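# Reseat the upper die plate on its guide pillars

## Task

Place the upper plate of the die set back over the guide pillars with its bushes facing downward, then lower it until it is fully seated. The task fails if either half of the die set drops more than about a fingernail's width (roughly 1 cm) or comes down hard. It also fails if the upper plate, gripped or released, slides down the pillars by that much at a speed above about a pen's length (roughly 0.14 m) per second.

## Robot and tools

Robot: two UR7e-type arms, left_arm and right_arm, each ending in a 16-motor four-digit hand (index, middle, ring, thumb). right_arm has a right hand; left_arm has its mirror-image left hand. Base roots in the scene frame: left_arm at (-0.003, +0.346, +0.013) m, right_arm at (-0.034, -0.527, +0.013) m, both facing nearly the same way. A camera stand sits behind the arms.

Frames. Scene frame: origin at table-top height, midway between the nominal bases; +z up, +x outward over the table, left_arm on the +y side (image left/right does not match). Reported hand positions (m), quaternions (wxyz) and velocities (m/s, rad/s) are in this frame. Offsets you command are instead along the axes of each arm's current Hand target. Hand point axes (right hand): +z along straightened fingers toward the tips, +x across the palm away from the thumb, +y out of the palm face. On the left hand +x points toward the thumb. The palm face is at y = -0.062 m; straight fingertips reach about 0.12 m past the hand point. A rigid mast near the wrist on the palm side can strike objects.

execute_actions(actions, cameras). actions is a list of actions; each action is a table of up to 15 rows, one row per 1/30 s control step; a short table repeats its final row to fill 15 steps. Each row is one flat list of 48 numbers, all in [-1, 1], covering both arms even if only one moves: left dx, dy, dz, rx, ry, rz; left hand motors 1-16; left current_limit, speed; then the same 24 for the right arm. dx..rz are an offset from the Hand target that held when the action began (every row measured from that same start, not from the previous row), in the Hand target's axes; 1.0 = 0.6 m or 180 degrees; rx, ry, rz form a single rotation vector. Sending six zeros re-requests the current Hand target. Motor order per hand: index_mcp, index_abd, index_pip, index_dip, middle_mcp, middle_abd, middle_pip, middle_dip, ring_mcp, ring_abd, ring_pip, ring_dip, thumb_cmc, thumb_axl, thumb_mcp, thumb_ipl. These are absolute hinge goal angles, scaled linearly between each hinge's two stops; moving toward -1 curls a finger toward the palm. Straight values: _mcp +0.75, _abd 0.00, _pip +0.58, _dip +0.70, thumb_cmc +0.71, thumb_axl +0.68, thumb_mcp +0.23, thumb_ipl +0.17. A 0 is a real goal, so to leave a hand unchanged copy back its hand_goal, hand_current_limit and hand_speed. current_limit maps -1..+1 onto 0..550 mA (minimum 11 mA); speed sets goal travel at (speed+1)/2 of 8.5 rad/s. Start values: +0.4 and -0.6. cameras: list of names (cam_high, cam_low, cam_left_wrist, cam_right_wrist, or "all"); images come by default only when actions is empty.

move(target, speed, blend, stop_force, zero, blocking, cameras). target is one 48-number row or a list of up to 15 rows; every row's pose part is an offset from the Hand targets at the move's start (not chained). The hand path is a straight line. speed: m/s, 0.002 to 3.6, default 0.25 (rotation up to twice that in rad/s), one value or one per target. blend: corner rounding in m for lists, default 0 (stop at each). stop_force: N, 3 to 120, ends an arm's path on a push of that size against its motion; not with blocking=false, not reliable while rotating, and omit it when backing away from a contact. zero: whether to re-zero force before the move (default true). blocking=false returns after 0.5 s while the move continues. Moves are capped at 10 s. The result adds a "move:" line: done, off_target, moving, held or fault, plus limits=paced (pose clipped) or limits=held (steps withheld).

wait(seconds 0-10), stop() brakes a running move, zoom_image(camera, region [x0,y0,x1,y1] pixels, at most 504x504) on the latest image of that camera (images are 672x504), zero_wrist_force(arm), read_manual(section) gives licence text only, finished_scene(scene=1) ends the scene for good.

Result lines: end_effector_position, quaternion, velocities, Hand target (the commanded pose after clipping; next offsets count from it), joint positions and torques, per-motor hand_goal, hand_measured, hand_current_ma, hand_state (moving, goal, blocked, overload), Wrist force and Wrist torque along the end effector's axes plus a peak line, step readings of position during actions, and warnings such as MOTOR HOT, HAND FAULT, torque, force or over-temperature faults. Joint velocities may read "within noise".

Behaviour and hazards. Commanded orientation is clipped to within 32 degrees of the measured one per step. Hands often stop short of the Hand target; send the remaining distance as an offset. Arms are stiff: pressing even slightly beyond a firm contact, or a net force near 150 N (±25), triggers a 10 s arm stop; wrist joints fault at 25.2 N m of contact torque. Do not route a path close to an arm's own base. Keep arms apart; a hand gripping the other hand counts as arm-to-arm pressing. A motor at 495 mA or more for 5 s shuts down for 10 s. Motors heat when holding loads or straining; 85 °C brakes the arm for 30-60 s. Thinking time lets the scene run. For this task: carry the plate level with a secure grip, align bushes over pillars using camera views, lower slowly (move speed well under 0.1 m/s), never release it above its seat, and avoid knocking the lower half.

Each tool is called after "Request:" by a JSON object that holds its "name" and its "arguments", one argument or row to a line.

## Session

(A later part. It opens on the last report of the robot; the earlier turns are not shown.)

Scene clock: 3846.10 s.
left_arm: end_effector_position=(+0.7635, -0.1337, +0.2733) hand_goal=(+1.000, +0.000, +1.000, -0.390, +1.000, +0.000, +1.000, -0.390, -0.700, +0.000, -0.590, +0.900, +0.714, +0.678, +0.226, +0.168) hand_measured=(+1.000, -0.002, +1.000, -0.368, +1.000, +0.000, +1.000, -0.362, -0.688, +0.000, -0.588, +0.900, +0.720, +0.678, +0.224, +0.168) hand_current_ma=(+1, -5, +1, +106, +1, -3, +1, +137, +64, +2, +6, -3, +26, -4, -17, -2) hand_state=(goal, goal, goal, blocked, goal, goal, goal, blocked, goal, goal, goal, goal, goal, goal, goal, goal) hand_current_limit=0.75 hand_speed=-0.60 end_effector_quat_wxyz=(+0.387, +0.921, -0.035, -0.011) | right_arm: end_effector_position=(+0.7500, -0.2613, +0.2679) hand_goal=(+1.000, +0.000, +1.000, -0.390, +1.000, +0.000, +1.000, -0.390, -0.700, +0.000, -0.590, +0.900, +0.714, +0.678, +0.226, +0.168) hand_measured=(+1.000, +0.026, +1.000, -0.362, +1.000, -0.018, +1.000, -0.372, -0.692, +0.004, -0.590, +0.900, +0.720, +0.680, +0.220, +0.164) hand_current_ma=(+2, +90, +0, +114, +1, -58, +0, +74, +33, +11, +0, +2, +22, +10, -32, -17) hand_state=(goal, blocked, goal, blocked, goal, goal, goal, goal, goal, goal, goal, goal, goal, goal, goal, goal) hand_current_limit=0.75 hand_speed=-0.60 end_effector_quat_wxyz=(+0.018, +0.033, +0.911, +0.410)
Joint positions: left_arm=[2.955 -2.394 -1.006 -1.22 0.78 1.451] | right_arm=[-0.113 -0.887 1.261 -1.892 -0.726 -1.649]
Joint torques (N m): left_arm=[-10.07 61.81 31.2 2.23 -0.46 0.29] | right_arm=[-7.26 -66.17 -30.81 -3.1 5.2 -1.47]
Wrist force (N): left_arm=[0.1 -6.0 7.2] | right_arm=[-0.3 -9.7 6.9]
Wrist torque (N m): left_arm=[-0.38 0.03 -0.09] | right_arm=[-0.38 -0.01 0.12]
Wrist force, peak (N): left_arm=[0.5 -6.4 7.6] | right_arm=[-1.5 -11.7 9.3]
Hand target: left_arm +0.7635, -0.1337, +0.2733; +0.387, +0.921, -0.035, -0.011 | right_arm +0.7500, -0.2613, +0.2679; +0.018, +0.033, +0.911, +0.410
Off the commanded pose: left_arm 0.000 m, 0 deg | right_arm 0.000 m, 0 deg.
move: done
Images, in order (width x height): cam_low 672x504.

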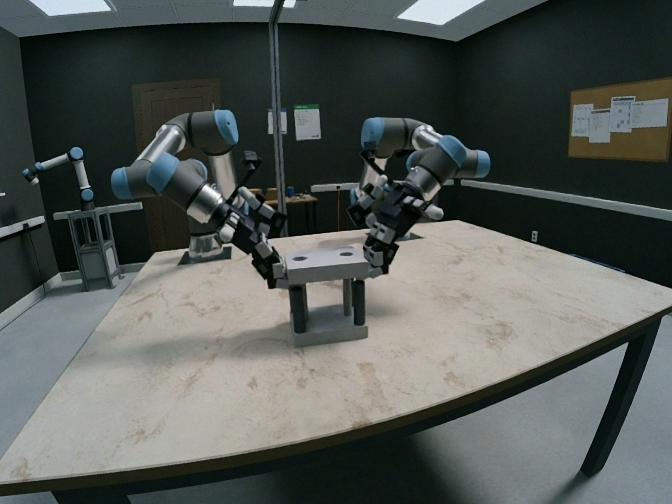

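Request:
{"name": "move", "arguments": {
  "target": [
    [0.00106,-0.00198,0.001947,0,-0.001168,-0.001188,1,0,1,-0.391,1,0,1,-0.391,-0.7,0,-0.59,0.9,0.714,0.678,0.226,0.168,0.75,-0.6,-0.0007,-0.0023,0.00203,0,0.001105,0.001248,1,0,1,-0.391,1,0,1,-0.391,-0.7,0,-0.59,0.9,0.714,0.678,0.226,0.168,0.75,-0.6],
    [-0.00106,-0.003961,0.003894,0,0.001168,0.001188,1,0,1,-0.391,1,0,1,-0.391,-0.7,0,-0.59,0.9,0.714,0.678,0.226,0.168,0.75,-0.6,0.0007,-0.0044,0.0039,0,-0.001105,-0.001248,1,0,1,-0.391,1,0,1,-0.391,-0.7,0,-0.59,0.9,0.714,0.678,0.226,0.168,0.75,-0.6],
    [0.00106,-0.005941,0.005841,0,-0.001168,-0.001188,1,0,1,-0.391,1,0,1,-0.391,-0.7,0,-0.59,0.9,0.714,0.678,0.226,0.168,0.75,-0.6,-0.0007,-0.00637,0.00564,0,0.001105,0.001248,1,0,1,-0.391,1,0,1,-0.391,-0.7,0,-0.59,0.9,0.714,0.678,0.226,0.168,0.75,-0.6],
    [0,-0.005941,0.005841,0,0,0,1,0,1,-0.391,1,0,1,-0.391,-0.7,0,-0.59,0.9,0.714,0.678,0.226,0.168,0.75,-0.6,0,-0.00637,0.00564,0,0,0,1,0,1,-0.391,1,0,1,-0.391,-0.7,0,-0.59,0.9,0.714,0.678,0.226,0.168,0.75,-0.6]
  ],
  "speed": 0.015,
  "cameras": ["cam_low"]
}}

Request:
{"name": "zoom_image", "arguments": {
  "camera": "cam_low",
  "region": [260, 210, 420, 330]
}}

Scene clock: 3866.40 s.
left_arm: end_effector_position=(+0.7635, -0.1337, +0.2683) hand_goal=(+1.000, +0.000, +1.000, -0.390, +1.000, +0.000, +1.000, -0.390, -0.700, +0.000, -0.590, +0.900, +0.714, +0.678, +0.226, +0.168) hand_measured=(+1.000, -0.002, +1.000, -0.366, +1.000, +0.000, +1.000, -0.360, -0.688, +0.000, -0.588, +0.900, +0.720, +0.678, +0.224, +0.168) hand_current_ma=(+1, -4, +1, +118, +2, -3, +1, +143, +64, +2, +6, -3, +26, -4, -17, -2) hand_state=(goal, goal, goal, blocked, goal, goal, goal, blocked, goal, goal, goal, goal, goal, goal, goal, goal) hand_current_limit=0.75 hand_speed=-0.60 end_effector_quat_wxyz=(+0.387, +0.921, -0.035, -0.011) | right_arm: end_effector_position=(+0.7500, -0.2613, +0.2628) hand_goal=(+1.000, +0.000, +1.000, -0.390, +1.000, +0.000, +1.000, -0.390, -0.700, +0.000, -0.590, +0.900, +0.714, +0.678, +0.226, +0.168) hand_measured=(+1.000, +0.024, +1.000, -0.362, +1.000, -0.018, +1.000, -0.372, -0.692, +0.004, -0.590, +0.900, +0.720, +0.680, +0.220, +0.164) hand_current_ma=(+2, +88, +0, +114, +1, -59, +0, +75, +33, +11, +0, +2, +22, +10, -32, -17) hand_state=(goal, blocked, goal, blocked, goal, goal, goal, goal, goal, goal, goal, goal, goal, goal, goal, goal) hand_current_limit=0.75 hand_speed=-0.60 end_effector_quat_wxyz=(+0.018, +0.033, +0.911, +0.410)
Joint positions: left_arm=[2.955 -2.397 -1.013 -1.21 0.78 1.451] | right_arm=[-0.113 -0.883 1.267 -1.902 -0.726 -1.649]
Joint torques (N m): left_arm=[2.48 62.36 31.21 2.12 -0.72 1.49] | right_arm=[-0.37 -64.98 -29.35 -2.97 5.14 -1.33]
Wrist force (N): left_arm=[0.5 -6.6 7.0] | right_arm=[-0.4 -9.6 7.0]
Wrist torque (N m): left_arm=[-0.34 0.00 -0.06] | right_arm=[-0.42 0.02 0.09]
Wrist force, peak (N): left_arm=[0.8 -6.6 8.2] | right_arm=[-0.8 -10.8 7.9]
Hand target: left_arm +0.7635, -0.1337, +0.2683; +0.387, +0.921, -0.035, -0.011 | right_arm +0.7500, -0.2613, +0.2628; +0.018, +0.033, +0.911, +0.410
Off the commanded pose: left_arm 0.000 m, 0 deg | right_arm 0.000 m, 0 deg.
move: done
Images, in order (width x height): cam_low 672x504.

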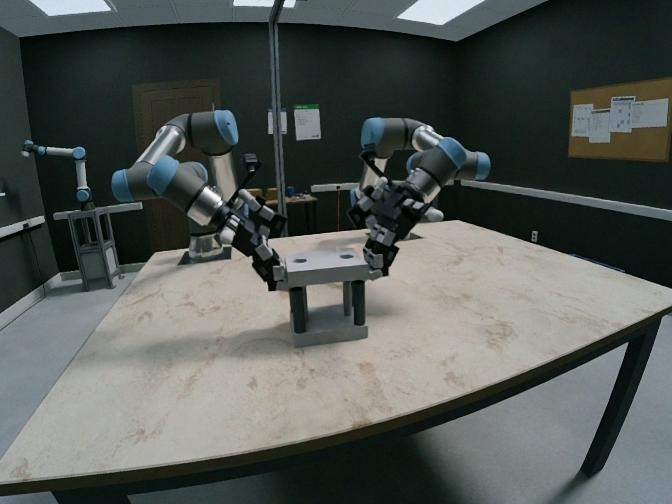

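Scaled by 3.150.

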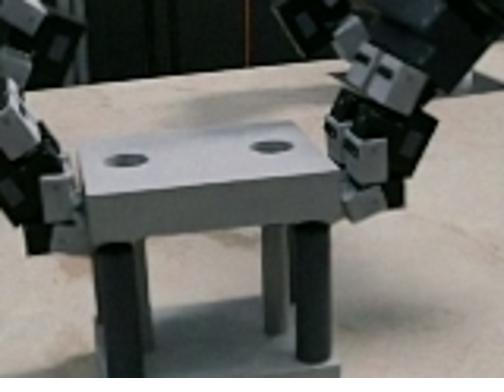

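Request:
{"name": "zoom_image", "arguments": {
  "camera": "cam_low",
  "region": [275, 255, 325, 300]
}}

Request:
{"name": "zoom_image", "arguments": {
  "camera": "cam_low",
  "region": [335, 250, 385, 295]
}}

Request:
{"name": "zoom_image", "arguments": {
  "camera": "cam_low",
  "region": [275, 240, 395, 360]
}}

Scaled by 10.080.

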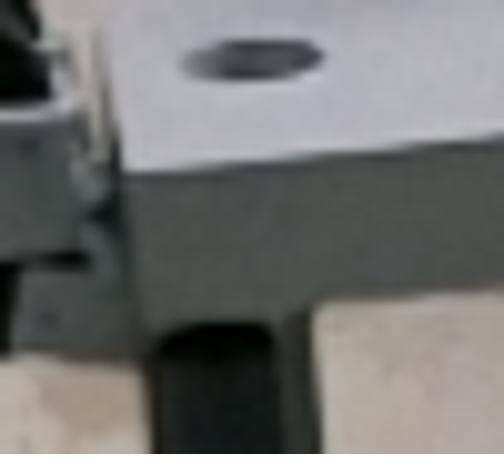

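Scaled by 10.080.

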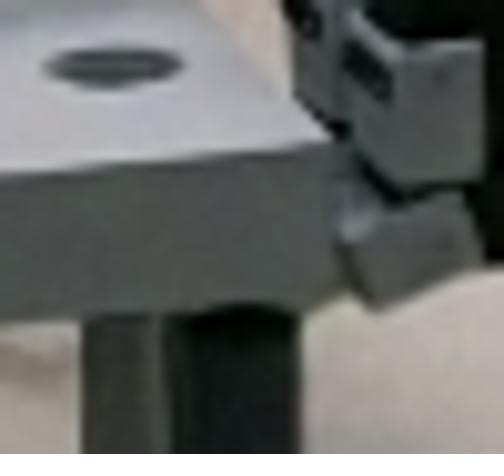

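Scaled by 4.200.

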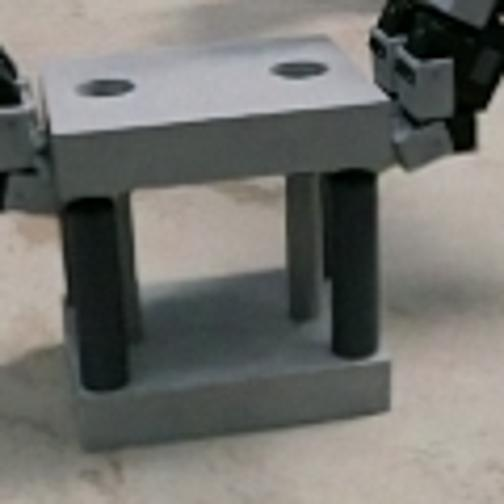

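Request:
{"name": "move", "arguments": {
  "target": [
    [0.00106,-0.00158,0.001557,0,-0.001168,-0.001188,1,0,1,-0.391,1,0,1,-0.391,-0.7,0,-0.59,0.9,0.714,0.678,0.226,0.168,0.75,-0.6,-0.0007,-0.0019,0.00168,0,0.001105,0.001248,1,0,1,-0.391,1,0,1,-0.391,-0.7,0,-0.59,0.9,0.714,0.678,0.226,0.168,0.75,-0.6],
    [-0.00106,-0.00317,0.003115,0,0.001168,0.001188,1,0,1,-0.391,1,0,1,-0.391,-0.7,0,-0.59,0.9,0.714,0.678,0.226,0.168,0.75,-0.6,0.0007,-0.0035,0.0031,0,-0.001105,-0.001248,1,0,1,-0.391,1,0,1,-0.391,-0.7,0,-0.59,0.9,0.714,0.678,0.226,0.168,0.75,-0.6],
    [0.00106,-0.004753,0.004673,0,-0.001168,-0.001188,1,0,1,-0.391,1,0,1,-0.391,-0.7,0,-0.59,0.9,0.714,0.678,0.226,0.168,0.75,-0.6,-0.0007,-0.00512,0.00453,0,0.001105,0.001248,1,0,1,-0.391,1,0,1,-0.391,-0.7,0,-0.59,0.9,0.714,0.678,0.226,0.168,0.75,-0.6],
    [0,-0.004753,0.004673,0,0,0,1,0,1,-0.391,1,0,1,-0.391,-0.7,0,-0.59,0.9,0.714,0.678,0.226,0.168,0.75,-0.6,0,-0.00512,0.00453,0,0,0,1,0,1,-0.391,1,0,1,-0.391,-0.7,0,-0.59,0.9,0.714,0.678,0.226,0.168,0.75,-0.6]
  ],
  "speed": 0.015,
  "cameras": ["cam_low"]
}}

Request:
{"name": "zoom_image", "arguments": {
  "camera": "cam_low",
  "region": [275, 240, 395, 360]
}}

Scene clock: 3942.70 s.
left_arm: end_effector_position=(+0.7636, -0.1337, +0.2643) hand_goal=(+1.000, +0.000, +1.000, -0.390, +1.000, +0.000, +1.000, -0.390, -0.700, +0.000, -0.590, +0.900, +0.714, +0.678, +0.226, +0.168) hand_measured=(+1.000, -0.002, +1.000, -0.364, +1.000, +0.000, +1.000, -0.360, -0.688, +0.000, -0.588, +0.900, +0.720, +0.678, +0.224, +0.168) hand_current_ma=(+1, -5, +1, +123, +2, -4, +1, +149, +64, +2, +6, -3, +26, -4, -17, -2) hand_state=(goal, goal, goal, blocked, goal, goal, goal, blocked, goal, goal, goal, goal, goal, goal, goal, goal) hand_current_limit=0.75 hand_speed=-0.60 end_effector_quat_wxyz=(+0.387, +0.921, -0.035, -0.011) | right_arm: end_effector_position=(+0.7500, -0.2613, +0.2587) hand_goal=(+1.000, +0.000, +1.000, -0.390, +1.000, +0.000, +1.000, -0.390, -0.700, +0.000, -0.590, +0.900, +0.714, +0.678, +0.226, +0.168) hand_measured=(+1.000, +0.024, +1.000, -0.362, +1.000, -0.018, +1.000, -0.372, -0.692, +0.004, -0.590, +0.900, +0.720, +0.680, +0.220, +0.164) hand_current_ma=(+2, +86, +0, +114, +1, -59, +0, +75, +33, +11, +0, +2, +22, +10, -32, -17) hand_state=(goal, blocked, goal, blocked, goal, goal, goal, goal, goal, goal, goal, goal, goal, goal, goal, goal) hand_current_limit=0.75 hand_speed=-0.60 end_effector_quat_wxyz=(+0.018, +0.033, +0.911, +0.410)
Joint positions: left_arm=[2.955 -2.4 -1.018 -1.202 0.78 1.451] | right_arm=[-0.113 -0.879 1.271 -1.911 -0.726 -1.649]
Joint torques (N m): left_arm=[1.74 62.92 31.42 2.23 -0.63 0.89] | right_arm=[4.37 -67.2 -29.56 -2.84 5.08 -1.63]
Wrist force (N): left_arm=[0.4 -6.5 7.7] | right_arm=[-0.5 -9.2 7.0]
Wrist torque (N m): left_arm=[-0.37 0.01 -0.07] | right_arm=[-0.39 0.06 0.08]
Wrist force, peak (N): left_arm=[0.3 -7.3 7.9] | right_arm=[-0.5 -10.4 7.6]
Hand target: left_arm +0.7636, -0.1337, +0.2643; +0.387, +0.921, -0.035, -0.011 | right_arm +0.7500, -0.2613, +0.2587; +0.018, +0.033, +0.911, +0.410
Off the commanded pose: left_arm 0.000 m, 0 deg | right_arm 0.000 m, 0 deg.
move: done
Images, in order (width x height): cam_low 672x504.

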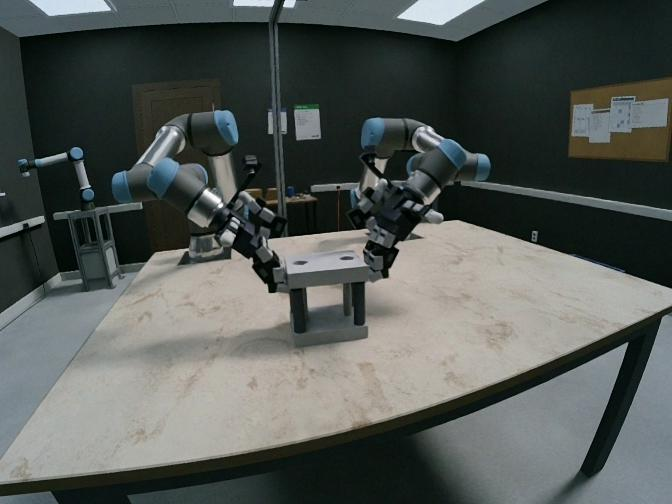

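Scaled by 4.200.

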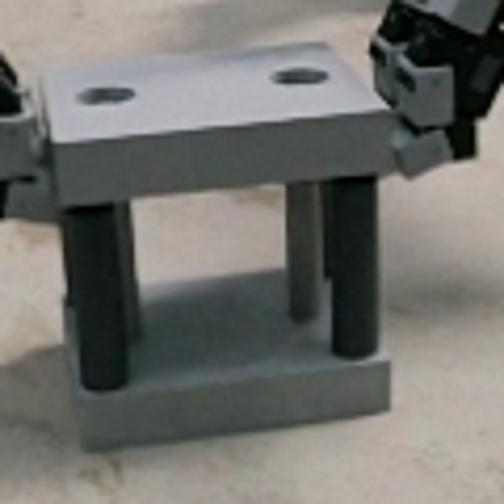

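Request:
{"name": "move", "arguments": {
  "target": [
    [0.00106,-0.00158,0.001557,0,-0.001168,-0.001188,1,0,1,-0.391,1,0,1,-0.391,-0.70,0,-0.59,0.9,0.714,0.678,0.226,0.168,0.75,-0.6,-0.0007,-0.00166,0.00147,0,0.001105,0.001248,1,0,1,-0.391,1,0,1,-0.391,-0.70,0,-0.59,0.9,0.714,0.678,0.226,0.168,0.75,-0.6],
    [-0.00106,-0.00317,0.003115,0,0.001168,0.001188,1,0,1,-0.391,1,0,1,-0.391,-0.70,0,-0.59,0.9,0.714,0.678,0.226,0.168,0.75,-0.6,0.0007,-0.00333,0.00295,0,-0.001105,-0.001248,1,0,1,-0.391,1,0,1,-0.391,-0.70,0,-0.59,0.9,0.714,0.678,0.226,0.168,0.75,-0.6],
    [0.00106,-0.004753,0.004673,0,-0.001168,-0.001188,1,0,1,-0.391,1,0,1,-0.391,-0.70,0,-0.59,0.9,0.714,0.678,0.226,0.168,0.75,-0.6,-0.0007,-0.004993,0.00442,0,0.001105,0.001248,1,0,1,-0.391,1,0,1,-0.391,-0.70,0,-0.59,0.9,0.714,0.678,0.226,0.168,0.75,-0.6],
    [0,-0.004753,0.004673,0,0,0,1,0,1,-0.391,1,0,1,-0.391,-0.70,0,-0.59,0.9,0.714,0.678,0.226,0.168,0.75,-0.6,0,-0.004993,0.00442,0,0,0,1,0,1,-0.391,1,0,1,-0.391,-0.70,0,-0.59,0.9,0.714,0.678,0.226,0.168,0.75,-0.6]
  ],
  "speed": 0.015,
  "cameras": ["cam_low"]
}}

Scene clock: 3972.30 s.
left_arm: end_effector_position=(+0.7636, -0.1337, +0.2603) hand_goal=(+1.000, +0.000, +1.000, -0.390, +1.000, +0.000, +1.000, -0.390, -0.700, +0.000, -0.590, +0.900, +0.714, +0.678, +0.226, +0.168) hand_measured=(+1.000, -0.002, +1.000, -0.364, +1.000, +0.000, +1.000, -0.360, -0.688, +0.000, -0.588, +0.900, +0.720, +0.678, +0.224, +0.168) hand_current_ma=(+1, -5, +1, +123, +2, -4, +1, +149, +64, +2, +6, -3, +26, -4, -17, -2) hand_state=(goal, goal, goal, blocked, goal, goal, goal, blocked, goal, goal, goal, goal, goal, goal, goal, goal) hand_current_limit=0.75 hand_speed=-0.60 end_effector_quat_wxyz=(+0.387, +0.921, -0.035, -0.011) | right_arm: end_effector_position=(+0.7500, -0.2613, +0.2547) hand_goal=(+1.000, +0.000, +1.000, -0.390, +1.000, +0.000, +1.000, -0.390, -0.700, +0.000, -0.590, +0.900, +0.714, +0.678, +0.226, +0.168) hand_measured=(+1.000, +0.024, +1.000, -0.362, +1.000, -0.018, +1.000, -0.372, -0.692, +0.004, -0.590, +0.900, +0.720, +0.680, +0.220, +0.164) hand_current_ma=(+2, +85, +0, +114, +1, -60, +0, +75, +33, +11, +0, +2, +22, +10, -32, -17) hand_state=(goal, blocked, goal, blocked, goal, goal, goal, goal, goal, goal, goal, goal, goal, goal, goal, goal) hand_current_limit=0.75 hand_speed=-0.60 end_effector_quat_wxyz=(+0.018, +0.033, +0.911, +0.410)
Joint positions: left_arm=[2.955 -2.404 -1.023 -1.194 0.78 1.451] | right_arm=[-0.113 -0.875 1.276 -1.919 -0.726 -1.649]
Joint torques (N m): left_arm=[1.9 62.54 31.2 2.17 -0.55 1.45] | right_arm=[1.02 -65.06 -29.86 -3.11 5.18 -1.79]
Wrist force (N): left_arm=[0.3 -6.6 7.5] | right_arm=[-0.3 -9.5 6.7]
Wrist torque (N m): left_arm=[-0.31 0.01 -0.08] | right_arm=[-0.40 0.04 0.08]
Wrist force, peak (N): left_arm=[0.5 -7.1 8.4] | right_arm=[-0.5 -10.0 7.1]
Hand target: left_arm +0.7636, -0.1337, +0.2603; +0.387, +0.921, -0.035, -0.011 | right_arm +0.7501, -0.2613, +0.2547; +0.018, +0.033, +0.911, +0.410
Off the commanded pose: left_arm 0.000 m, 0 deg | right_arm 0.000 m, 0 deg.
move: done
Images, in order (width x height): cam_low 672x504.

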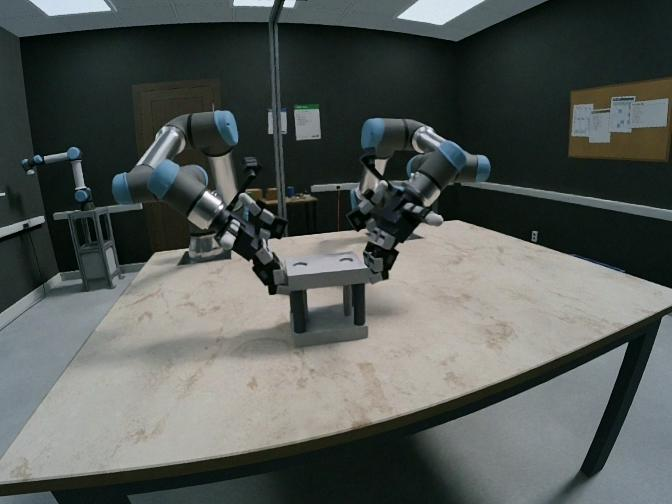

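Request:
{"name": "move", "arguments": {
  "target": [
    [0.00106,-0.001188,0.001168,0,-0.001168,-0.001188,1,0,1,-0.391,1,0,1,-0.391,-0.70,0,-0.59,0.9,0.714,0.678,0.226,0.168,0.75,-0.6,-0.0007,-0.001248,0.001105,0,0.001105,0.001248,1,0,1,-0.391,1,0,1,-0.391,-0.70,0,-0.59,0.9,0.714,0.678,0.226,0.168,0.75,-0.6],
    [-0.00106,-0.002376,0.002336,0,0.001168,0.001188,1,0,1,-0.391,1,0,1,-0.391,-0.70,0,-0.59,0.9,0.714,0.678,0.226,0.168,0.75,-0.6,0.0007,-0.002497,0.00221,0,-0.001105,-0.001248,1,0,1,-0.391,1,0,1,-0.391,-0.70,0,-0.59,0.9,0.714,0.678,0.226,0.168,0.75,-0.6],
    [0.00106,-0.003565,0.003505,0,-0.001168,-0.001188,1,0,1,-0.391,1,0,1,-0.391,-0.70,0,-0.59,0.9,0.714,0.678,0.226,0.168,0.75,-0.6,-0.0007,-0.003745,0.003315,0,0.001105,0.001248,1,0,1,-0.391,1,0,1,-0.391,-0.70,0,-0.59,0.9,0.714,0.678,0.226,0.168,0.75,-0.6],
    [0,-0.003565,0.003505,0,0,0,1,0,1,-0.391,1,0,1,-0.391,-0.70,0,-0.59,0.9,0.714,0.678,0.226,0.168,0.75,-0.6,0,-0.003745,0.003315,0,0,0,1,0,1,-0.391,1,0,1,-0.391,-0.70,0,-0.59,0.9,0.714,0.678,0.226,0.168,0.75,-0.6]
  ],
  "speed": 0.015,
  "cameras": ["cam_low"]
}}

Request:
{"name": "zoom_image", "arguments": {
  "camera": "cam_low",
  "region": [275, 240, 395, 360]
}}

Scene clock: 3990.60 s.
left_arm: end_effector_position=(+0.7636, -0.1337, +0.2573) hand_goal=(+1.000, +0.000, +1.000, -0.390, +1.000, +0.000, +1.000, -0.390, -0.700, +0.000, -0.590, +0.900, +0.714, +0.678, +0.226, +0.168) hand_measured=(+1.000, -0.002, +1.000, -0.364, +1.000, -0.002, +1.000, -0.360, -0.688, +0.000, -0.588, +0.900, +0.720, +0.678, +0.224, +0.168) hand_current_ma=(+1, -6, +1, +123, +2, -5, +1, +149, +64, +2, +6, -3, +26, -4, -17, -2) hand_state=(goal, goal, goal, blocked, goal, goal, goal, blocked, goal, goal, goal, goal, goal, goal, goal, goal) hand_current_limit=0.75 hand_speed=-0.60 end_effector_quat_wxyz=(+0.387, +0.921, -0.035, -0.011) | right_arm: end_effector_position=(+0.7501, -0.2613, +0.2517) hand_goal=(+1.000, +0.000, +1.000, -0.390, +1.000, +0.000, +1.000, -0.390, -0.700, +0.000, -0.590, +0.900, +0.714, +0.678, +0.226, +0.168) hand_measured=(+1.000, +0.024, +1.000, -0.362, +1.000, -0.018, +1.000, -0.372, -0.692, +0.004, -0.590, +0.900, +0.720, +0.680, +0.220, +0.164) hand_current_ma=(+2, +84, +0, +114, +1, -60, +0, +75, +33, +11, +0, +2, +22, +10, -32, -17) hand_state=(goal, blocked, goal, blocked, goal, goal, goal, goal, goal, goal, goal, goal, goal, goal, goal, goal) hand_current_limit=0.75 hand_speed=-0.60 end_effector_quat_wxyz=(+0.018, +0.033, +0.911, +0.410)
Joint positions: left_arm=[2.955 -2.406 -1.026 -1.188 0.78 1.451] | right_arm=[-0.113 -0.872 1.279 -1.925 -0.726 -1.649]
Joint torques (N m): left_arm=[1.13 63.47 31.79 2.25 -0.51 0.8] | right_arm=[0.22 -66.48 -29.69 -2.98 4.89 -1.48]
Wrist force (N): left_arm=[0.5 -6.6 7.9] | right_arm=[-0.2 -9.2 6.6]
Wrist torque (N m): left_arm=[-0.39 -0.01 -0.06] | right_arm=[-0.36 0.03 0.10]
Wrist force, peak (N): left_arm=[0.3 -7.0 8.3] | right_arm=[-0.4 -10.0 7.1]
Hand target: left_arm +0.7636, -0.1337, +0.2573; +0.387, +0.921, -0.035, -0.011 | right_arm +0.7501, -0.2613, +0.2517; +0.018, +0.033, +0.911, +0.410
Off the commanded pose: left_arm 0.000 m, 0 deg | right_arm 0.000 m, 0 deg.
move: done
Images, in order (width x height): cam_low 672x504.

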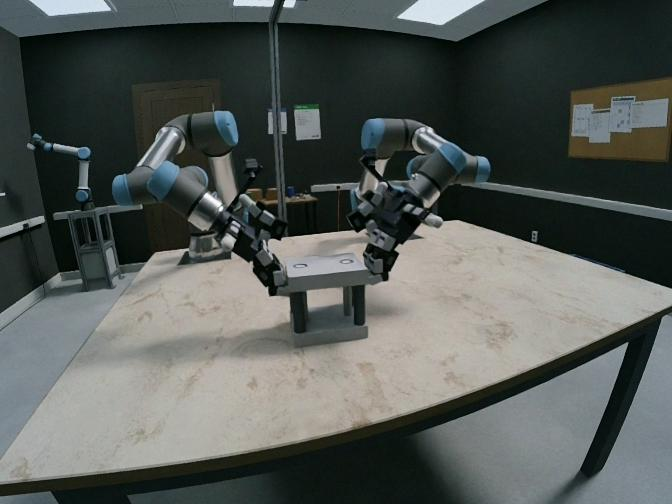

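Scaled by 4.200.

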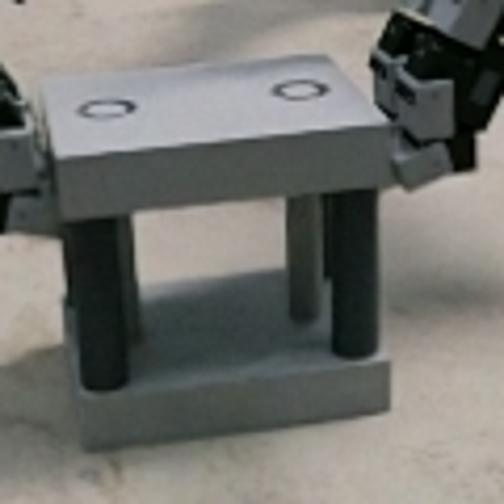

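Request:
{"name": "zoom_image", "arguments": {
  "camera": "cam_low",
  "region": [282, 245, 372, 312]
}}

Request:
{"name": "execute_actions", "arguments": {
  "actions": []
}}

Request:
{"name": "zoom_image", "arguments": {
  "camera": "cam_high",
  "region": [250, 150, 420, 320]
}}

Scaled by 5.600.

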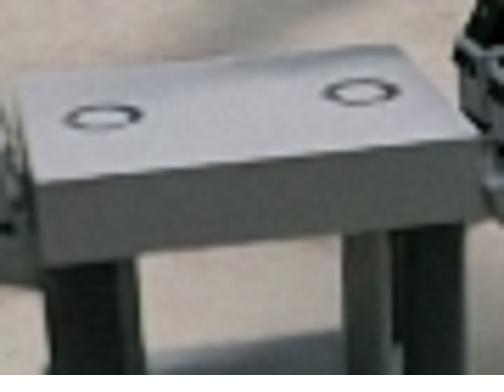

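Scene clock: 4001.57 s.
left_arm: end_effector_position=(+0.7636, -0.1337, +0.2573) hand_goal=(+1.000, +0.000, +1.000, -0.390, +1.000, +0.000, +1.000, -0.390, -0.700, +0.000, -0.590, +0.900, +0.714, +0.678, +0.226, +0.168) hand_measured=(+1.000, -0.002, +1.000, -0.364, +1.000, -0.002, +1.000, -0.360, -0.688, +0.000, -0.588, +0.900, +0.720, +0.678, +0.224, +0.168) hand_current_ma=(+1, -6, +1, +123, +2, -5, +1, +149, +64, +2, +6, -3, +26, -4, -17, -2) hand_state=(goal, goal, goal, blocked, goal, goal, goal, blocked, goal, goal, goal, goal, goal, goal, goal, goal) hand_current_limit=0.75 hand_speed=-0.60 end_effector_quat_wxyz=(+0.387, +0.921, -0.035, -0.011) | right_arm: end_effector_position=(+0.7501, -0.2613, +0.2517) hand_goal=(+1.000, +0.000, +1.000, -0.390, +1.000, +0.000, +1.000, -0.390, -0.700, +0.000, -0.590, +0.900, +0.714, +0.678, +0.226, +0.168) hand_measured=(+1.000, +0.024, +1.000, -0.362, +1.000, -0.018, +1.000, -0.372, -0.692, +0.004, -0.590, +0.900, +0.720, +0.680, +0.220, +0.164) hand_current_ma=(+2, +84, +0, +114, +1, -61, +0, +75, +33, +11, +0, +2, +22, +10, -32, -17) hand_state=(goal, blocked, goal, blocked, goal, goal, goal, goal, goal, goal, goal, goal, goal, goal, goal, goal) hand_current_limit=0.75 hand_speed=-0.60 end_effector_quat_wxyz=(+0.018, +0.033, +0.911, +0.410)
Joint positions: left_arm=[2.955 -2.406 -1.026 -1.188 0.78 1.451] | right_arm=[-0.113 -0.872 1.279 -1.925 -0.726 -1.649]
Joint velocities: within noise
Joint torques (N m): left_arm=[-10.55 56.63 35.13 3.65 -1.65 -1.5] | right_arm=[-0.48 -67.95 -34.8 -2.66 5.25 -1.71]
Motor temperatures (°C): left_arm=[26 33 30 34 45 34] | right_arm=[26 33 30 28 31 35]
Wrist force (N): left_arm=[0.6 -6.8 7.9] | right_arm=[-0.2 -9.9 6.9]
Wrist torque (N m): left_arm=[-0.39 0.00 -0.06] | right_arm=[-0.39 0.04 0.10]
Wrist force, peak (N): left_arm=[0.4 -7.3 8.3] | right_arm=[-0.1 -9.9 7.2]
Hand target: left_arm +0.7636, -0.1337, +0.2573; +0.387, +0.921, -0.035, -0.011 | right_arm +0.7501, -0.2613, +0.2517; +0.018, +0.033, +0.911, +0.410
Off the commanded pose: left_arm 0.000 m, 0 deg | right_arm 0.000 m, 0 deg.
camera_calibration:
cam_left_wrist: T_world_to_cam=[[-0.76642, 0.489994, -0.415339, 0.721886], [0.486646, 0.864975, 0.122448, -0.335139], [0.419257, -0.108276, -0.901388, 0.0248913], [0, 0, 0, 1]] pos_world=[0.705926, -0.0611381, 0.363301]
cam_right_wrist: T_world_to_cam=[[0.813182, 0.33906, 0.473047, -0.612204], [0.356402, -0.932663, 0.055827, -0.572177], [0.460122, 0.123197, -0.879267, 0.0345412], [0, 0, 0, 1]] pos_world=[0.685865, -0.33033, 0.351915]

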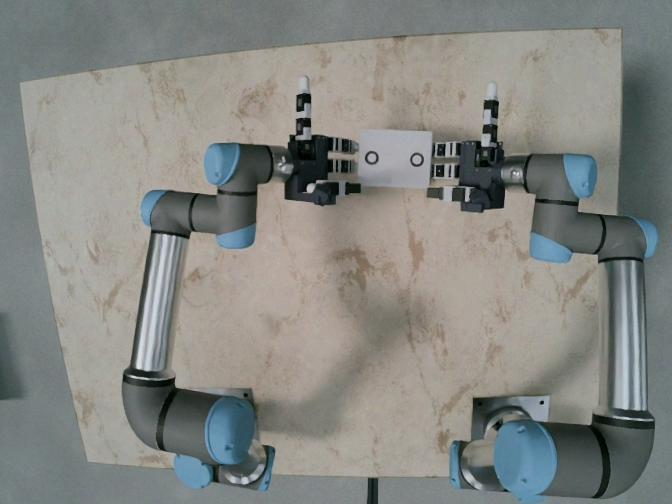

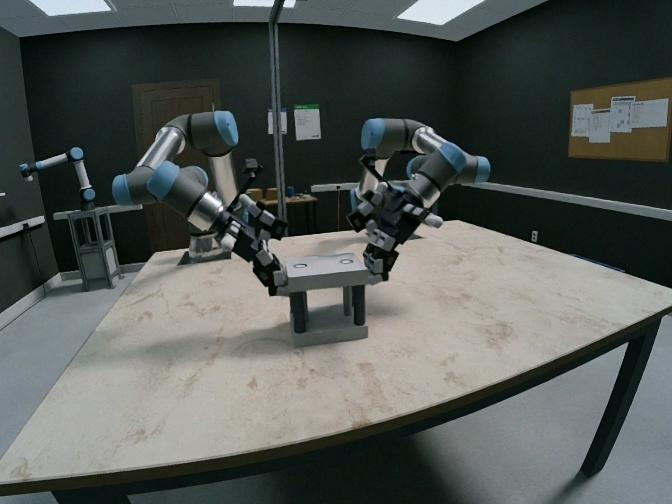

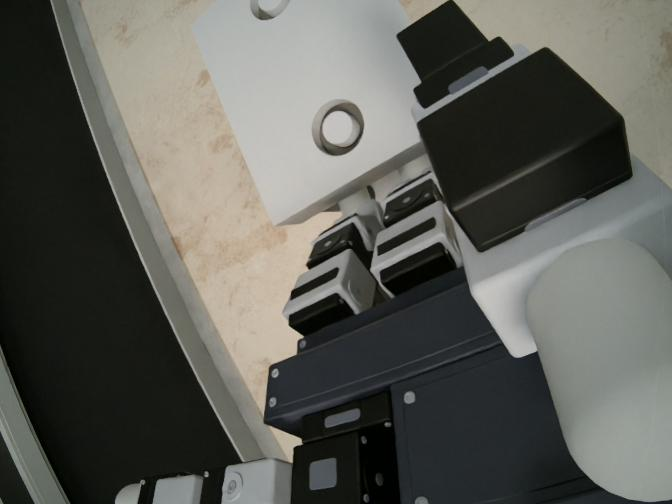

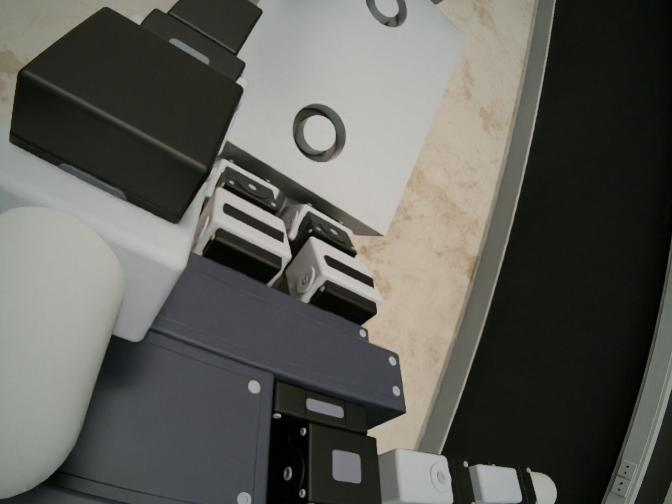

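Scaled by 2.965.

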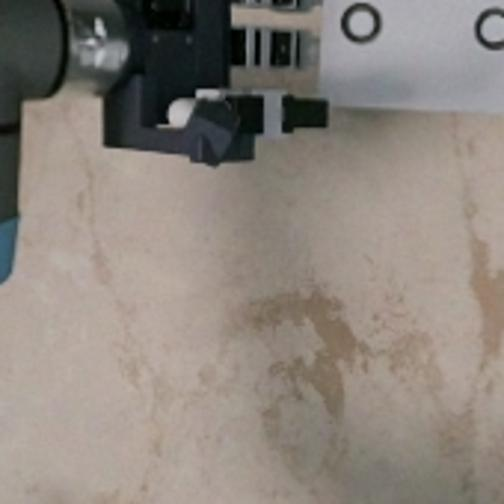

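Request:
{"name": "move", "arguments": {
  "target": [
    [0.00106,-0.001188,0.001168,0,-0.001168,-0.001188,1,0,1,-0.391,1,0,1,-0.391,-0.70,0,-0.59,0.9,0.714,0.678,0.226,0.168,0.75,-0.6,-0.0007,-0.001248,0.001105,0,0.001105,0.001248,1,0,1,-0.391,1,0,1,-0.391,-0.70,0,-0.59,0.9,0.714,0.678,0.226,0.168,0.75,-0.6],
    [-0.00106,-0.002376,0.002336,0,0.001168,0.001188,1,0,1,-0.391,1,0,1,-0.391,-0.70,0,-0.59,0.9,0.714,0.678,0.226,0.168,0.75,-0.6,0.0007,-0.002497,0.00221,0,-0.001105,-0.001248,1,0,1,-0.391,1,0,1,-0.391,-0.70,0,-0.59,0.9,0.714,0.678,0.226,0.168,0.75,-0.6],
    [0.00106,-0.003565,0.003505,0,-0.001168,-0.001188,1,0,1,-0.391,1,0,1,-0.391,-0.70,0,-0.59,0.9,0.714,0.678,0.226,0.168,0.75,-0.6,-0.0007,-0.003745,0.003315,0,0.001105,0.001248,1,0,1,-0.391,1,0,1,-0.391,-0.70,0,-0.59,0.9,0.714,0.678,0.226,0.168,0.75,-0.6],
    [0,-0.003565,0.003505,0,0,0,1,0,1,-0.391,1,0,1,-0.391,-0.70,0,-0.59,0.9,0.714,0.678,0.226,0.168,0.75,-0.6,0,-0.003745,0.003315,0,0,0,1,0,1,-0.391,1,0,1,-0.391,-0.70,0,-0.59,0.9,0.714,0.678,0.226,0.168,0.75,-0.6]
  ],
  "speed": 0.015,
  "cameras": ["cam_low"]
}}

Request:
{"name": "zoom_image", "arguments": {
  "camera": "cam_low",
  "region": [275, 240, 395, 360]
}}

Scene clock: 4019.77 s.
left_arm: end_effector_position=(+0.7636, -0.1337, +0.2543) hand_goal=(+1.000, +0.000, +1.000, -0.390, +1.000, +0.000, +1.000, -0.390, -0.700, +0.000, -0.590, +0.900, +0.714, +0.678, +0.226, +0.168) hand_measured=(+1.000, -0.002, +1.000, -0.386, +1.000, -0.002, +1.000, -0.386, -0.688, +0.000, -0.588, +0.900, +0.720, +0.678, +0.224, +0.168) hand_current_ma=(+1, -6, +1, +19, +1, -6, +1, +15, +64, +2, +6, -3, +26, -4, -17, -2) hand_state=(goal, goal, goal, goal, goal, goal, goal, goal, goal, goal, goal, goal, goal, goal, goal, goal) hand_current_limit=0.75 hand_speed=-0.60 end_effector_quat_wxyz=(+0.387, +0.921, -0.035, -0.011) | right_arm: end_effector_position=(+0.7501, -0.2613, +0.2487) hand_goal=(+1.000, +0.000, +1.000, -0.390, +1.000, +0.000, +1.000, -0.390, -0.700, +0.000, -0.590, +0.900, +0.714, +0.678, +0.226, +0.168) hand_measured=(+1.000, +0.026, +1.000, -0.392, +1.000, -0.018, +1.000, -0.388, -0.692, +0.004, -0.590, +0.900, +0.720, +0.680, +0.220, +0.164) hand_current_ma=(+1, +88, +0, -7, +1, -62, +0, +7, +33, +11, +0, +2, +22, +10, -32, -17) hand_state=(goal, blocked, goal, goal, goal, goal, goal, goal, goal, goal, goal, goal, goal, goal, goal, goal) hand_current_limit=0.75 hand_speed=-0.60 end_effector_quat_wxyz=(+0.018, +0.033, +0.911, +0.410)
Joint positions: left_arm=[2.955 -2.408 -1.03 -1.182 0.78 1.451] | right_arm=[-0.113 -0.869 1.282 -1.931 -0.726 -1.649]
Joint torques (N m): left_arm=[2.46 54.95 26.16 0.8 0.99 1.23] | right_arm=[5.17 -57.7 -24.67 -1.93 2.83 -1.45]
Wrist force (N): left_arm=[0.7 -0.1 0.2] | right_arm=[1.1 -0.7 -0.9]
Wrist torque (N m): left_arm=[-0.01 -0.01 -0.08] | right_arm=[0.08 0.00 0.15]
Wrist force, peak (N): left_arm=[0.5 -7.0 8.4] | right_arm=[-0.4 -10.0 6.9]
Hand target: left_arm +0.7636, -0.1337, +0.2543; +0.387, +0.921, -0.035, -0.011 | right_arm +0.7501, -0.2613, +0.2487; +0.018, +0.033, +0.911, +0.410
Off the commanded pose: left_arm 0.000 m, 0 deg | right_arm 0.000 m, 0 deg.
move: done
Images, in order (width x height): cam_low 672x504.

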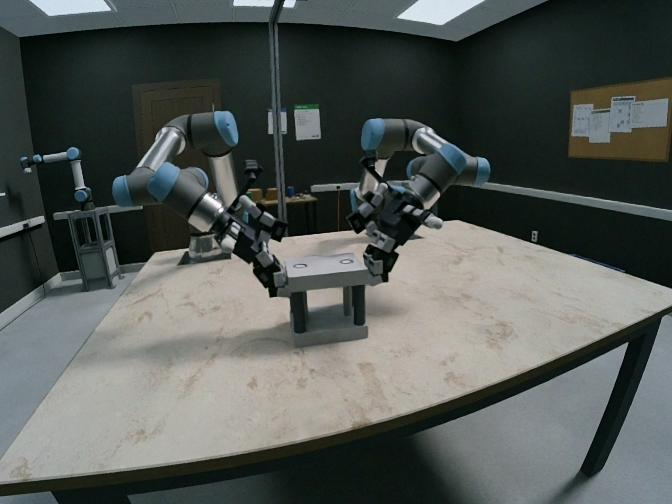

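Scaled by 4.200.

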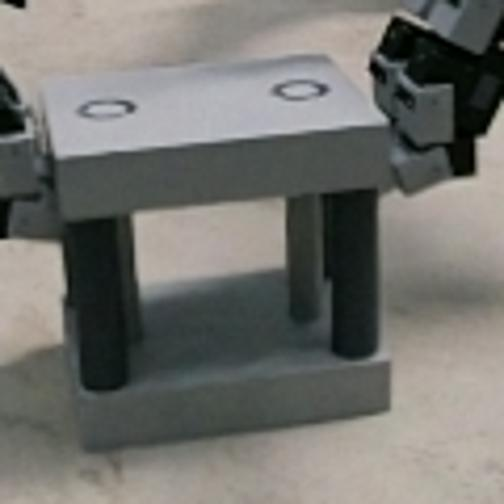

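Request:
{"name": "move", "arguments": {
  "target": [
    [0,-0.002971,0.002921,0,0,0,1,0,1,-0.391,1,0,1,-0.391,-0.70,0,-0.59,0.9,0.714,0.678,0.226,0.168,0.75,-0.6,0,-0.003121,0.002763,0,0,0,1,0,1,-0.391,1,0,1,-0.391,-0.70,0,-0.59,0.9,0.714,0.678,0.226,0.168,0.75,-0.6],
    [0.0025,-0.002971,0.002921,0,0,0,1,0,1,-0.391,1,0,1,-0.391,-0.70,0,-0.59,0.9,0.714,0.678,0.226,0.168,0.75,-0.6,-0.0025,-0.003121,0.002763,0,0,0,1,0,1,-0.391,1,0,1,-0.391,-0.70,0,-0.59,0.9,0.714,0.678,0.226,0.168,0.75,-0.6],
    [-0.0025,-0.002971,0.002921,0,0,0,1,0,1,-0.391,1,0,1,-0.391,-0.70,0,-0.59,0.9,0.714,0.678,0.226,0.168,0.75,-0.6,0.0025,-0.003121,0.002763,0,0,0,1,0,1,-0.391,1,0,1,-0.391,-0.70,0,-0.59,0.9,0.714,0.678,0.226,0.168,0.75,-0.6],
    [0,-0.002971,0.002921,0,0,0,1,0,1,-0.391,1,0,1,-0.391,-0.70,0,-0.59,0.9,0.714,0.678,0.226,0.168,0.75,-0.6,0,-0.003121,0.002763,0,0,0,1,0,1,-0.391,1,0,1,-0.391,-0.70,0,-0.59,0.9,0.714,0.678,0.226,0.168,0.75,-0.6]
  ],
  "speed": 0.012,
  "cameras": ["cam_low"]
}}

Request:
{"name": "zoom_image", "arguments": {
  "camera": "cam_low",
  "region": [275, 240, 395, 360]
}}

Scene clock: 4055.13 s.
left_arm: end_effector_position=(+0.7637, -0.1337, +0.2519) hand_goal=(+1.000, +0.000, +1.000, -0.390, +1.000, +0.000, +1.000, -0.390, -0.700, +0.000, -0.590, +0.900, +0.714, +0.678, +0.226, +0.168) hand_measured=(+1.000, -0.004, +1.000, -0.386, +1.000, -0.002, +1.000, -0.386, -0.688, +0.000, -0.588, +0.900, +0.720, +0.678, +0.224, +0.168) hand_current_ma=(+1, -13, +1, +18, +1, -6, +1, +15, +64, +2, +6, -3, +26, -4, -17, -2) hand_state=(goal, goal, goal, goal, goal, goal, goal, goal, goal, goal, goal, goal, goal, goal, goal, goal) hand_current_limit=0.75 hand_speed=-0.60 end_effector_quat_wxyz=(+0.387, +0.921, -0.035, -0.011) | right_arm: end_effector_position=(+0.7501, -0.2613, +0.2462) hand_goal=(+1.000, +0.000, +1.000, -0.390, +1.000, +0.000, +1.000, -0.390, -0.700, +0.000, -0.590, +0.900, +0.714, +0.678, +0.226, +0.168) hand_measured=(+1.000, +0.024, +1.000, -0.390, +1.000, -0.020, +1.000, -0.388, -0.692, +0.004, -0.590, +0.900, +0.720, +0.680, +0.220, +0.164) hand_current_ma=(+1, +82, +0, -2, +1, -68, +0, +6, +33, +11, +0, +2, +22, +10, -32, -17) hand_state=(goal, blocked, goal, goal, goal, goal, goal, goal, goal, goal, goal, goal, goal, goal, goal, goal) hand_current_limit=0.75 hand_speed=-0.60 end_effector_quat_wxyz=(+0.018, +0.033, +0.911, +0.410)
Joint positions: left_arm=[2.955 -2.411 -1.032 -1.178 0.78 1.45] | right_arm=[-0.113 -0.866 1.284 -1.936 -0.726 -1.649]
Joint torques (N m): left_arm=[-6.83 59.26 10.81 3.16 0.8 1.58] | right_arm=[-5.78 -58 -14.33 -2.43 0.82 1.07]
Wrist force (N): left_arm=[0.7 0.3 0.2] | right_arm=[1.2 -0.3 -1.6]
Wrist torque (N m): left_arm=[0.03 0.00 -0.09] | right_arm=[0.14 0.01 0.15]
Wrist force, peak (N): left_arm=[1.3 0.2 0.2] | right_arm=[3.3 -0.2 -2.0]
Hand target: left_arm +0.7636, -0.1337, +0.2518; +0.387, +0.921, -0.035, -0.011 | right_arm +0.7501, -0.2613, +0.2462; +0.018, +0.033, +0.911, +0.410
Off the commanded pose: left_arm 0.000 m, 0 deg | right_arm 0.000 m, 0 deg.
move: done
Images, in order (width x height): cam_low 672x504.

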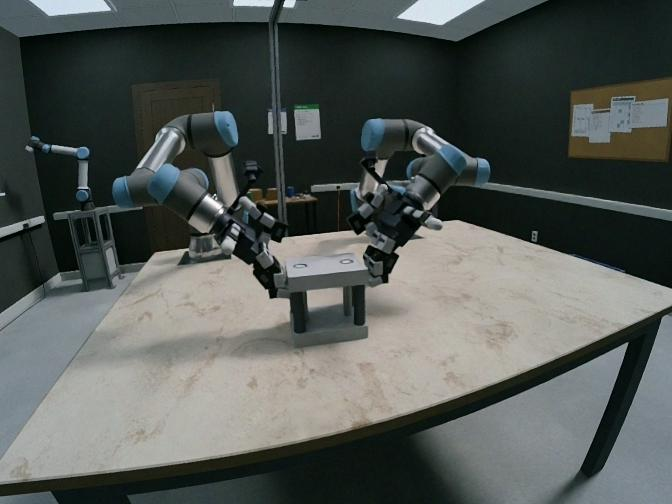

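Scaled by 4.200.

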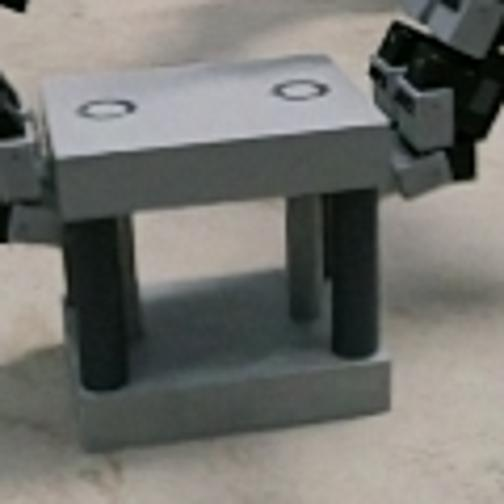

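Request:
{"name": "move", "arguments": {
  "target": [0,-0.01168,-0.01188,0,0,0,1,0,1,-0.391,1,0,1,-0.391,-0.70,0,-0.59,0.9,0.714,0.678,0.226,0.168,0.75,-0.6,0,-0.01105,-0.01248,0,0,0,1,0,1,-0.391,1,0,1,-0.391,-0.70,0,-0.59,0.9,0.714,0.678,0.226,0.168,0.75,-0.6],
  "speed": 0.015,
  "stop_force": 6,
  "cameras": ["cam_low"]
}}

Scene clock: 4068.97 s.
left_arm: end_effector_position=(+0.7644, -0.1238, +0.2518) hand_goal=(+1.000, +0.000, +1.000, -0.390, +1.000, +0.000, +1.000, -0.390, -0.700, +0.000, -0.590, +0.900, +0.714, +0.678, +0.226, +0.168) hand_measured=(+1.000, -0.004, +1.000, -0.386, +1.000, -0.002, +1.000, -0.386, -0.688, +0.000, -0.588, +0.900, +0.720, +0.678, +0.224, +0.168) hand_current_ma=(+1, -13, +1, +18, +1, -6, +1, +15, +64, +2, +6, -3, +26, -4, -17, -2) hand_state=(goal, goal, goal, goal, goal, goal, goal, goal, goal, goal, goal, goal, goal, goal, goal, goal) hand_current_limit=0.75 hand_speed=-0.60 end_effector_quat_wxyz=(+0.387, +0.921, -0.035, -0.011) | right_arm: end_effector_position=(+0.7493, -0.2713, +0.2462) hand_goal=(+1.000, +0.000, +1.000, -0.390, +1.000, +0.000, +1.000, -0.390, -0.700, +0.000, -0.590, +0.900, +0.714, +0.678, +0.226, +0.168) hand_measured=(+1.000, +0.004, +1.000, -0.392, +1.000, -0.004, +1.000, -0.388, -0.692, +0.004, -0.590, +0.900, +0.720, +0.680, +0.220, +0.164) hand_current_ma=(+0, +9, +0, -5, +1, -11, +0, +6, +33, +11, +0, +2, +22, +10, -32, -17) hand_state=(goal, goal, goal, goal, goal, goal, goal, goal, goal, goal, goal, goal, goal, goal, goal, goal) hand_current_limit=0.75 hand_speed=-0.60 end_effector_quat_wxyz=(+0.018, +0.033, +0.911, +0.410)
Joint positions: left_arm=[2.968 -2.403 -1.043 -1.187 0.779 1.468] | right_arm=[-0.126 -0.871 1.287 -1.919 -0.727 -1.669]
Joint torques (N m): left_arm=[-12.3 47.77 30.3 3.88 -2.77 -1.68] | right_arm=[11.1 -46.19 -28.75 -4.02 0.74 1.14]
Wrist force (N): left_arm=[0.5 0.1 0.1] | right_arm=[0.5 -0.1 0.4]
Wrist torque (N m): left_arm=[0.01 0.02 -0.10] | right_arm=[-0.06 -0.06 0.09]
Wrist force, peak (N): left_arm=[0.9 0.7 0.0] | right_arm=[0.9 -0.4 -1.5]
Hand target: left_arm +0.7644, -0.1238, +0.2518; +0.387, +0.921, -0.035, -0.011 | right_arm +0.7494, -0.2713, +0.2462; +0.018, +0.033, +0.911, +0.410
Off the commanded pose: left_arm 0.000 m, 0 deg | right_arm 0.000 m, 0 deg.
move: done
Images, in order (width x height): cam_low 672x504.

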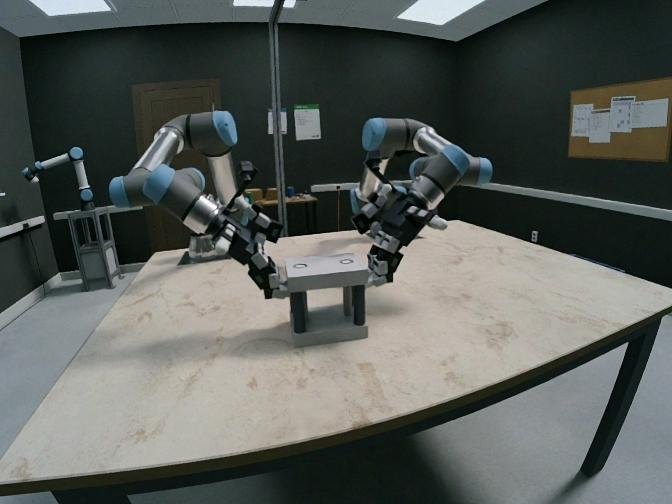

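Request:
{"name": "move", "arguments": {
  "target": [0,-0.0701,-0.0713,0,0,0,1,0,1,-0.391,1,0,1,-0.391,-0.70,0,-0.59,0.9,0.714,0.678,0.226,0.168,0.75,-0.6,0,-0.0663,-0.0749,0,0,0,1,0,1,-0.391,1,0,1,-0.391,-0.70,0,-0.59,0.9,0.714,0.678,0.226,0.168,0.75,-0.6],
  "speed": 0.05,
  "stop_force": 8,
  "cameras": ["all"]
}}

Request:
{"name": "zoom_image", "arguments": {
  "camera": "cam_low",
  "region": [275, 240, 395, 360]
}}

Request:
{"name": "zoom_image", "arguments": {
  "camera": "cam_low",
  "region": [280, 260, 330, 310]
}}

Scene clock: 4087.40 s.
left_arm: end_effector_position=(+0.7687, -0.0639, +0.2518) hand_goal=(+1.000, +0.000, +1.000, -0.390, +1.000, +0.000, +1.000, -0.390, -0.700, +0.000, -0.590, +0.900, +0.714, +0.678, +0.226, +0.168) hand_measured=(+1.000, -0.002, +1.000, -0.386, +1.000, -0.002, +1.000, -0.386, -0.688, +0.000, -0.588, +0.900, +0.720, +0.678, +0.224, +0.168) hand_current_ma=(+1, -12, +1, +18, +1, -6, +1, +15, +64, +2, +6, -3, +26, -4, -17, -2) hand_state=(goal, goal, goal, goal, goal, goal, goal, goal, goal, goal, goal, goal, goal, goal, goal, goal) hand_current_limit=0.75 hand_speed=-0.60 end_effector_quat_wxyz=(+0.387, +0.921, -0.035, -0.011) | right_arm: end_effector_position=(+0.7448, -0.3311, +0.2463) hand_goal=(+1.000, +0.000, +1.000, -0.390, +1.000, +0.000, +1.000, -0.390, -0.700, +0.000, -0.590, +0.900, +0.714, +0.678, +0.226, +0.168) hand_measured=(+1.000, +0.004, +1.000, -0.392, +1.000, -0.004, +1.000, -0.388, -0.692, +0.004, -0.590, +0.900, +0.720, +0.680, +0.220, +0.164) hand_current_ma=(+0, +9, +0, -5, +1, -11, +0, +6, +33, +11, +0, +2, +22, +10, -32, -17) hand_state=(goal, goal, goal, goal, goal, goal, goal, goal, goal, goal, goal, goal, goal, goal, goal, goal) hand_current_limit=0.75 hand_speed=-0.60 end_effector_quat_wxyz=(+0.018, +0.033, +0.911, +0.410)
Joint positions: left_arm=[3.045 -2.364 -1.093 -1.254 0.776 1.578] | right_arm=[-0.208 -0.887 1.291 -1.816 -0.736 -1.791]
Joint torques (N m): left_arm=[-11.83 46.04 30.93 3.76 -3.1 -1.74] | right_arm=[10.46 -45.43 -25.05 -4.25 2.33 -0.09]
Wrist force (N): left_arm=[0.3 -0.3 -0.2] | right_arm=[0.3 -0.4 0.5]
Wrist torque (N m): left_arm=[0.00 0.03 -0.07] | right_arm=[-0.12 -0.03 -0.01]
Wrist force, peak (N): left_arm=[0.2 0.9 1.4] | right_arm=[0.4 0.2 1.2]
Hand target: left_arm +0.7687, -0.0639, +0.2518; +0.387, +0.921, -0.035, -0.011 | right_arm +0.7448, -0.3311, +0.2463; +0.018, +0.033, +0.911, +0.410
Off the commanded pose: left_arm 0.000 m, 0 deg | right_arm 0.000 m, 0 deg.
move: done
camera_calibration:
cam_left_wrist: T_world_to_cam=[[-0.76642, 0.489994, -0.415339, 0.689267], [0.486646, 0.864975, 0.122448, -0.39731], [0.419257, -0.108276, -0.901388, 0.025263], [0, 0, 0, 1]] pos_world=[0.711026, 0.00866194, 0.357701]
cam_right_wrist: T_world_to_cam=[[0.813182, 0.33906, 0.473047, -0.581707], [0.356402, -0.932663, 0.055827, -0.635117], [0.460122, 0.123197, -0.879267, 0.040697], [0, 0, 0, 1]] pos_world=[0.680665, -0.40013, 0.346415]

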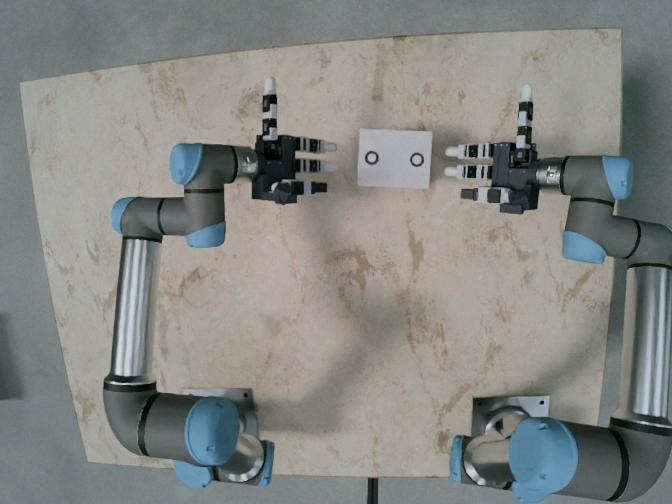

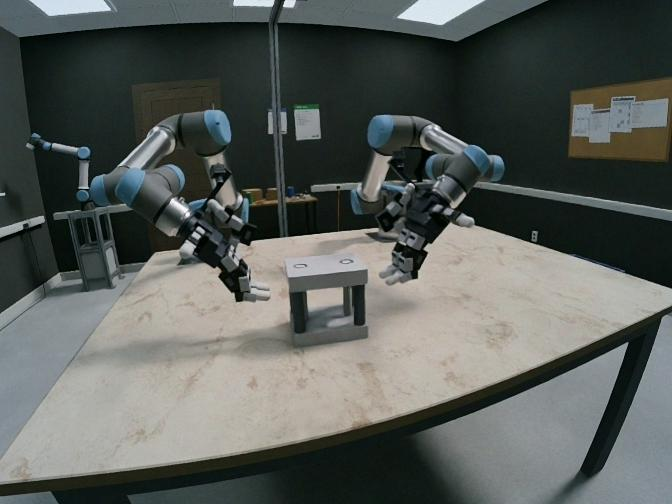

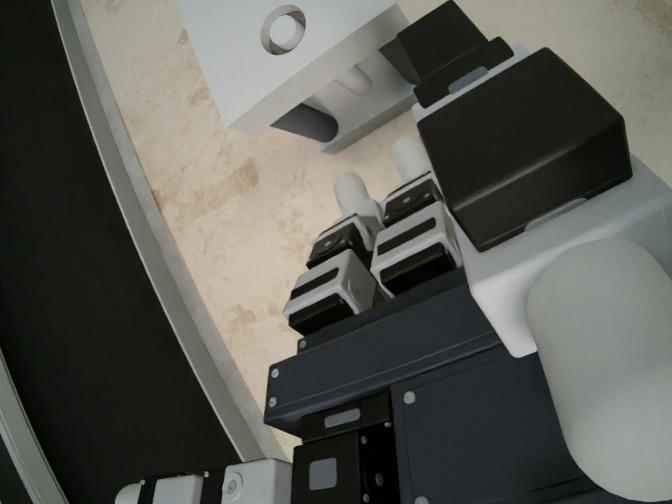

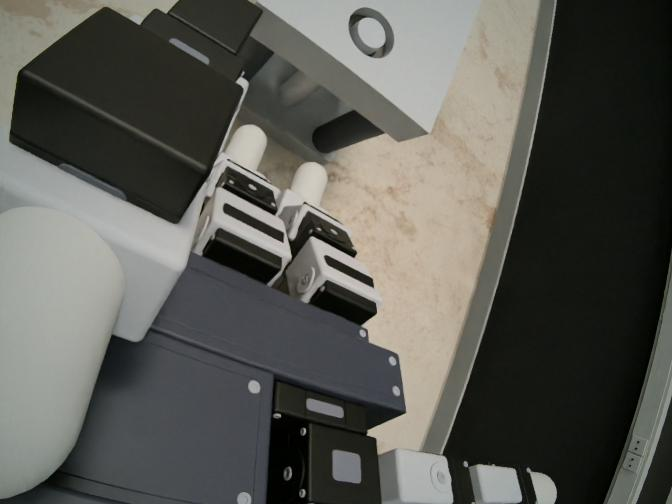

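Scaled by 4.200.

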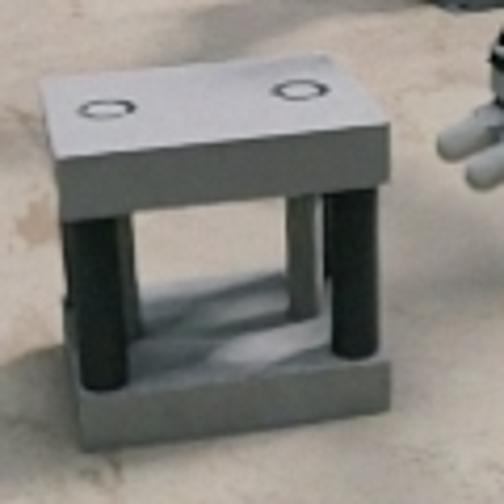

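Scaled by 10.080.

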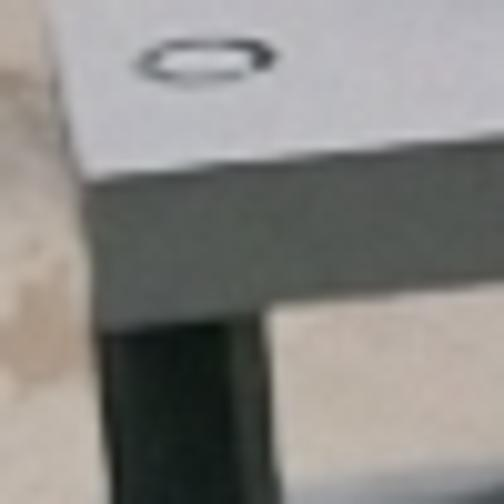

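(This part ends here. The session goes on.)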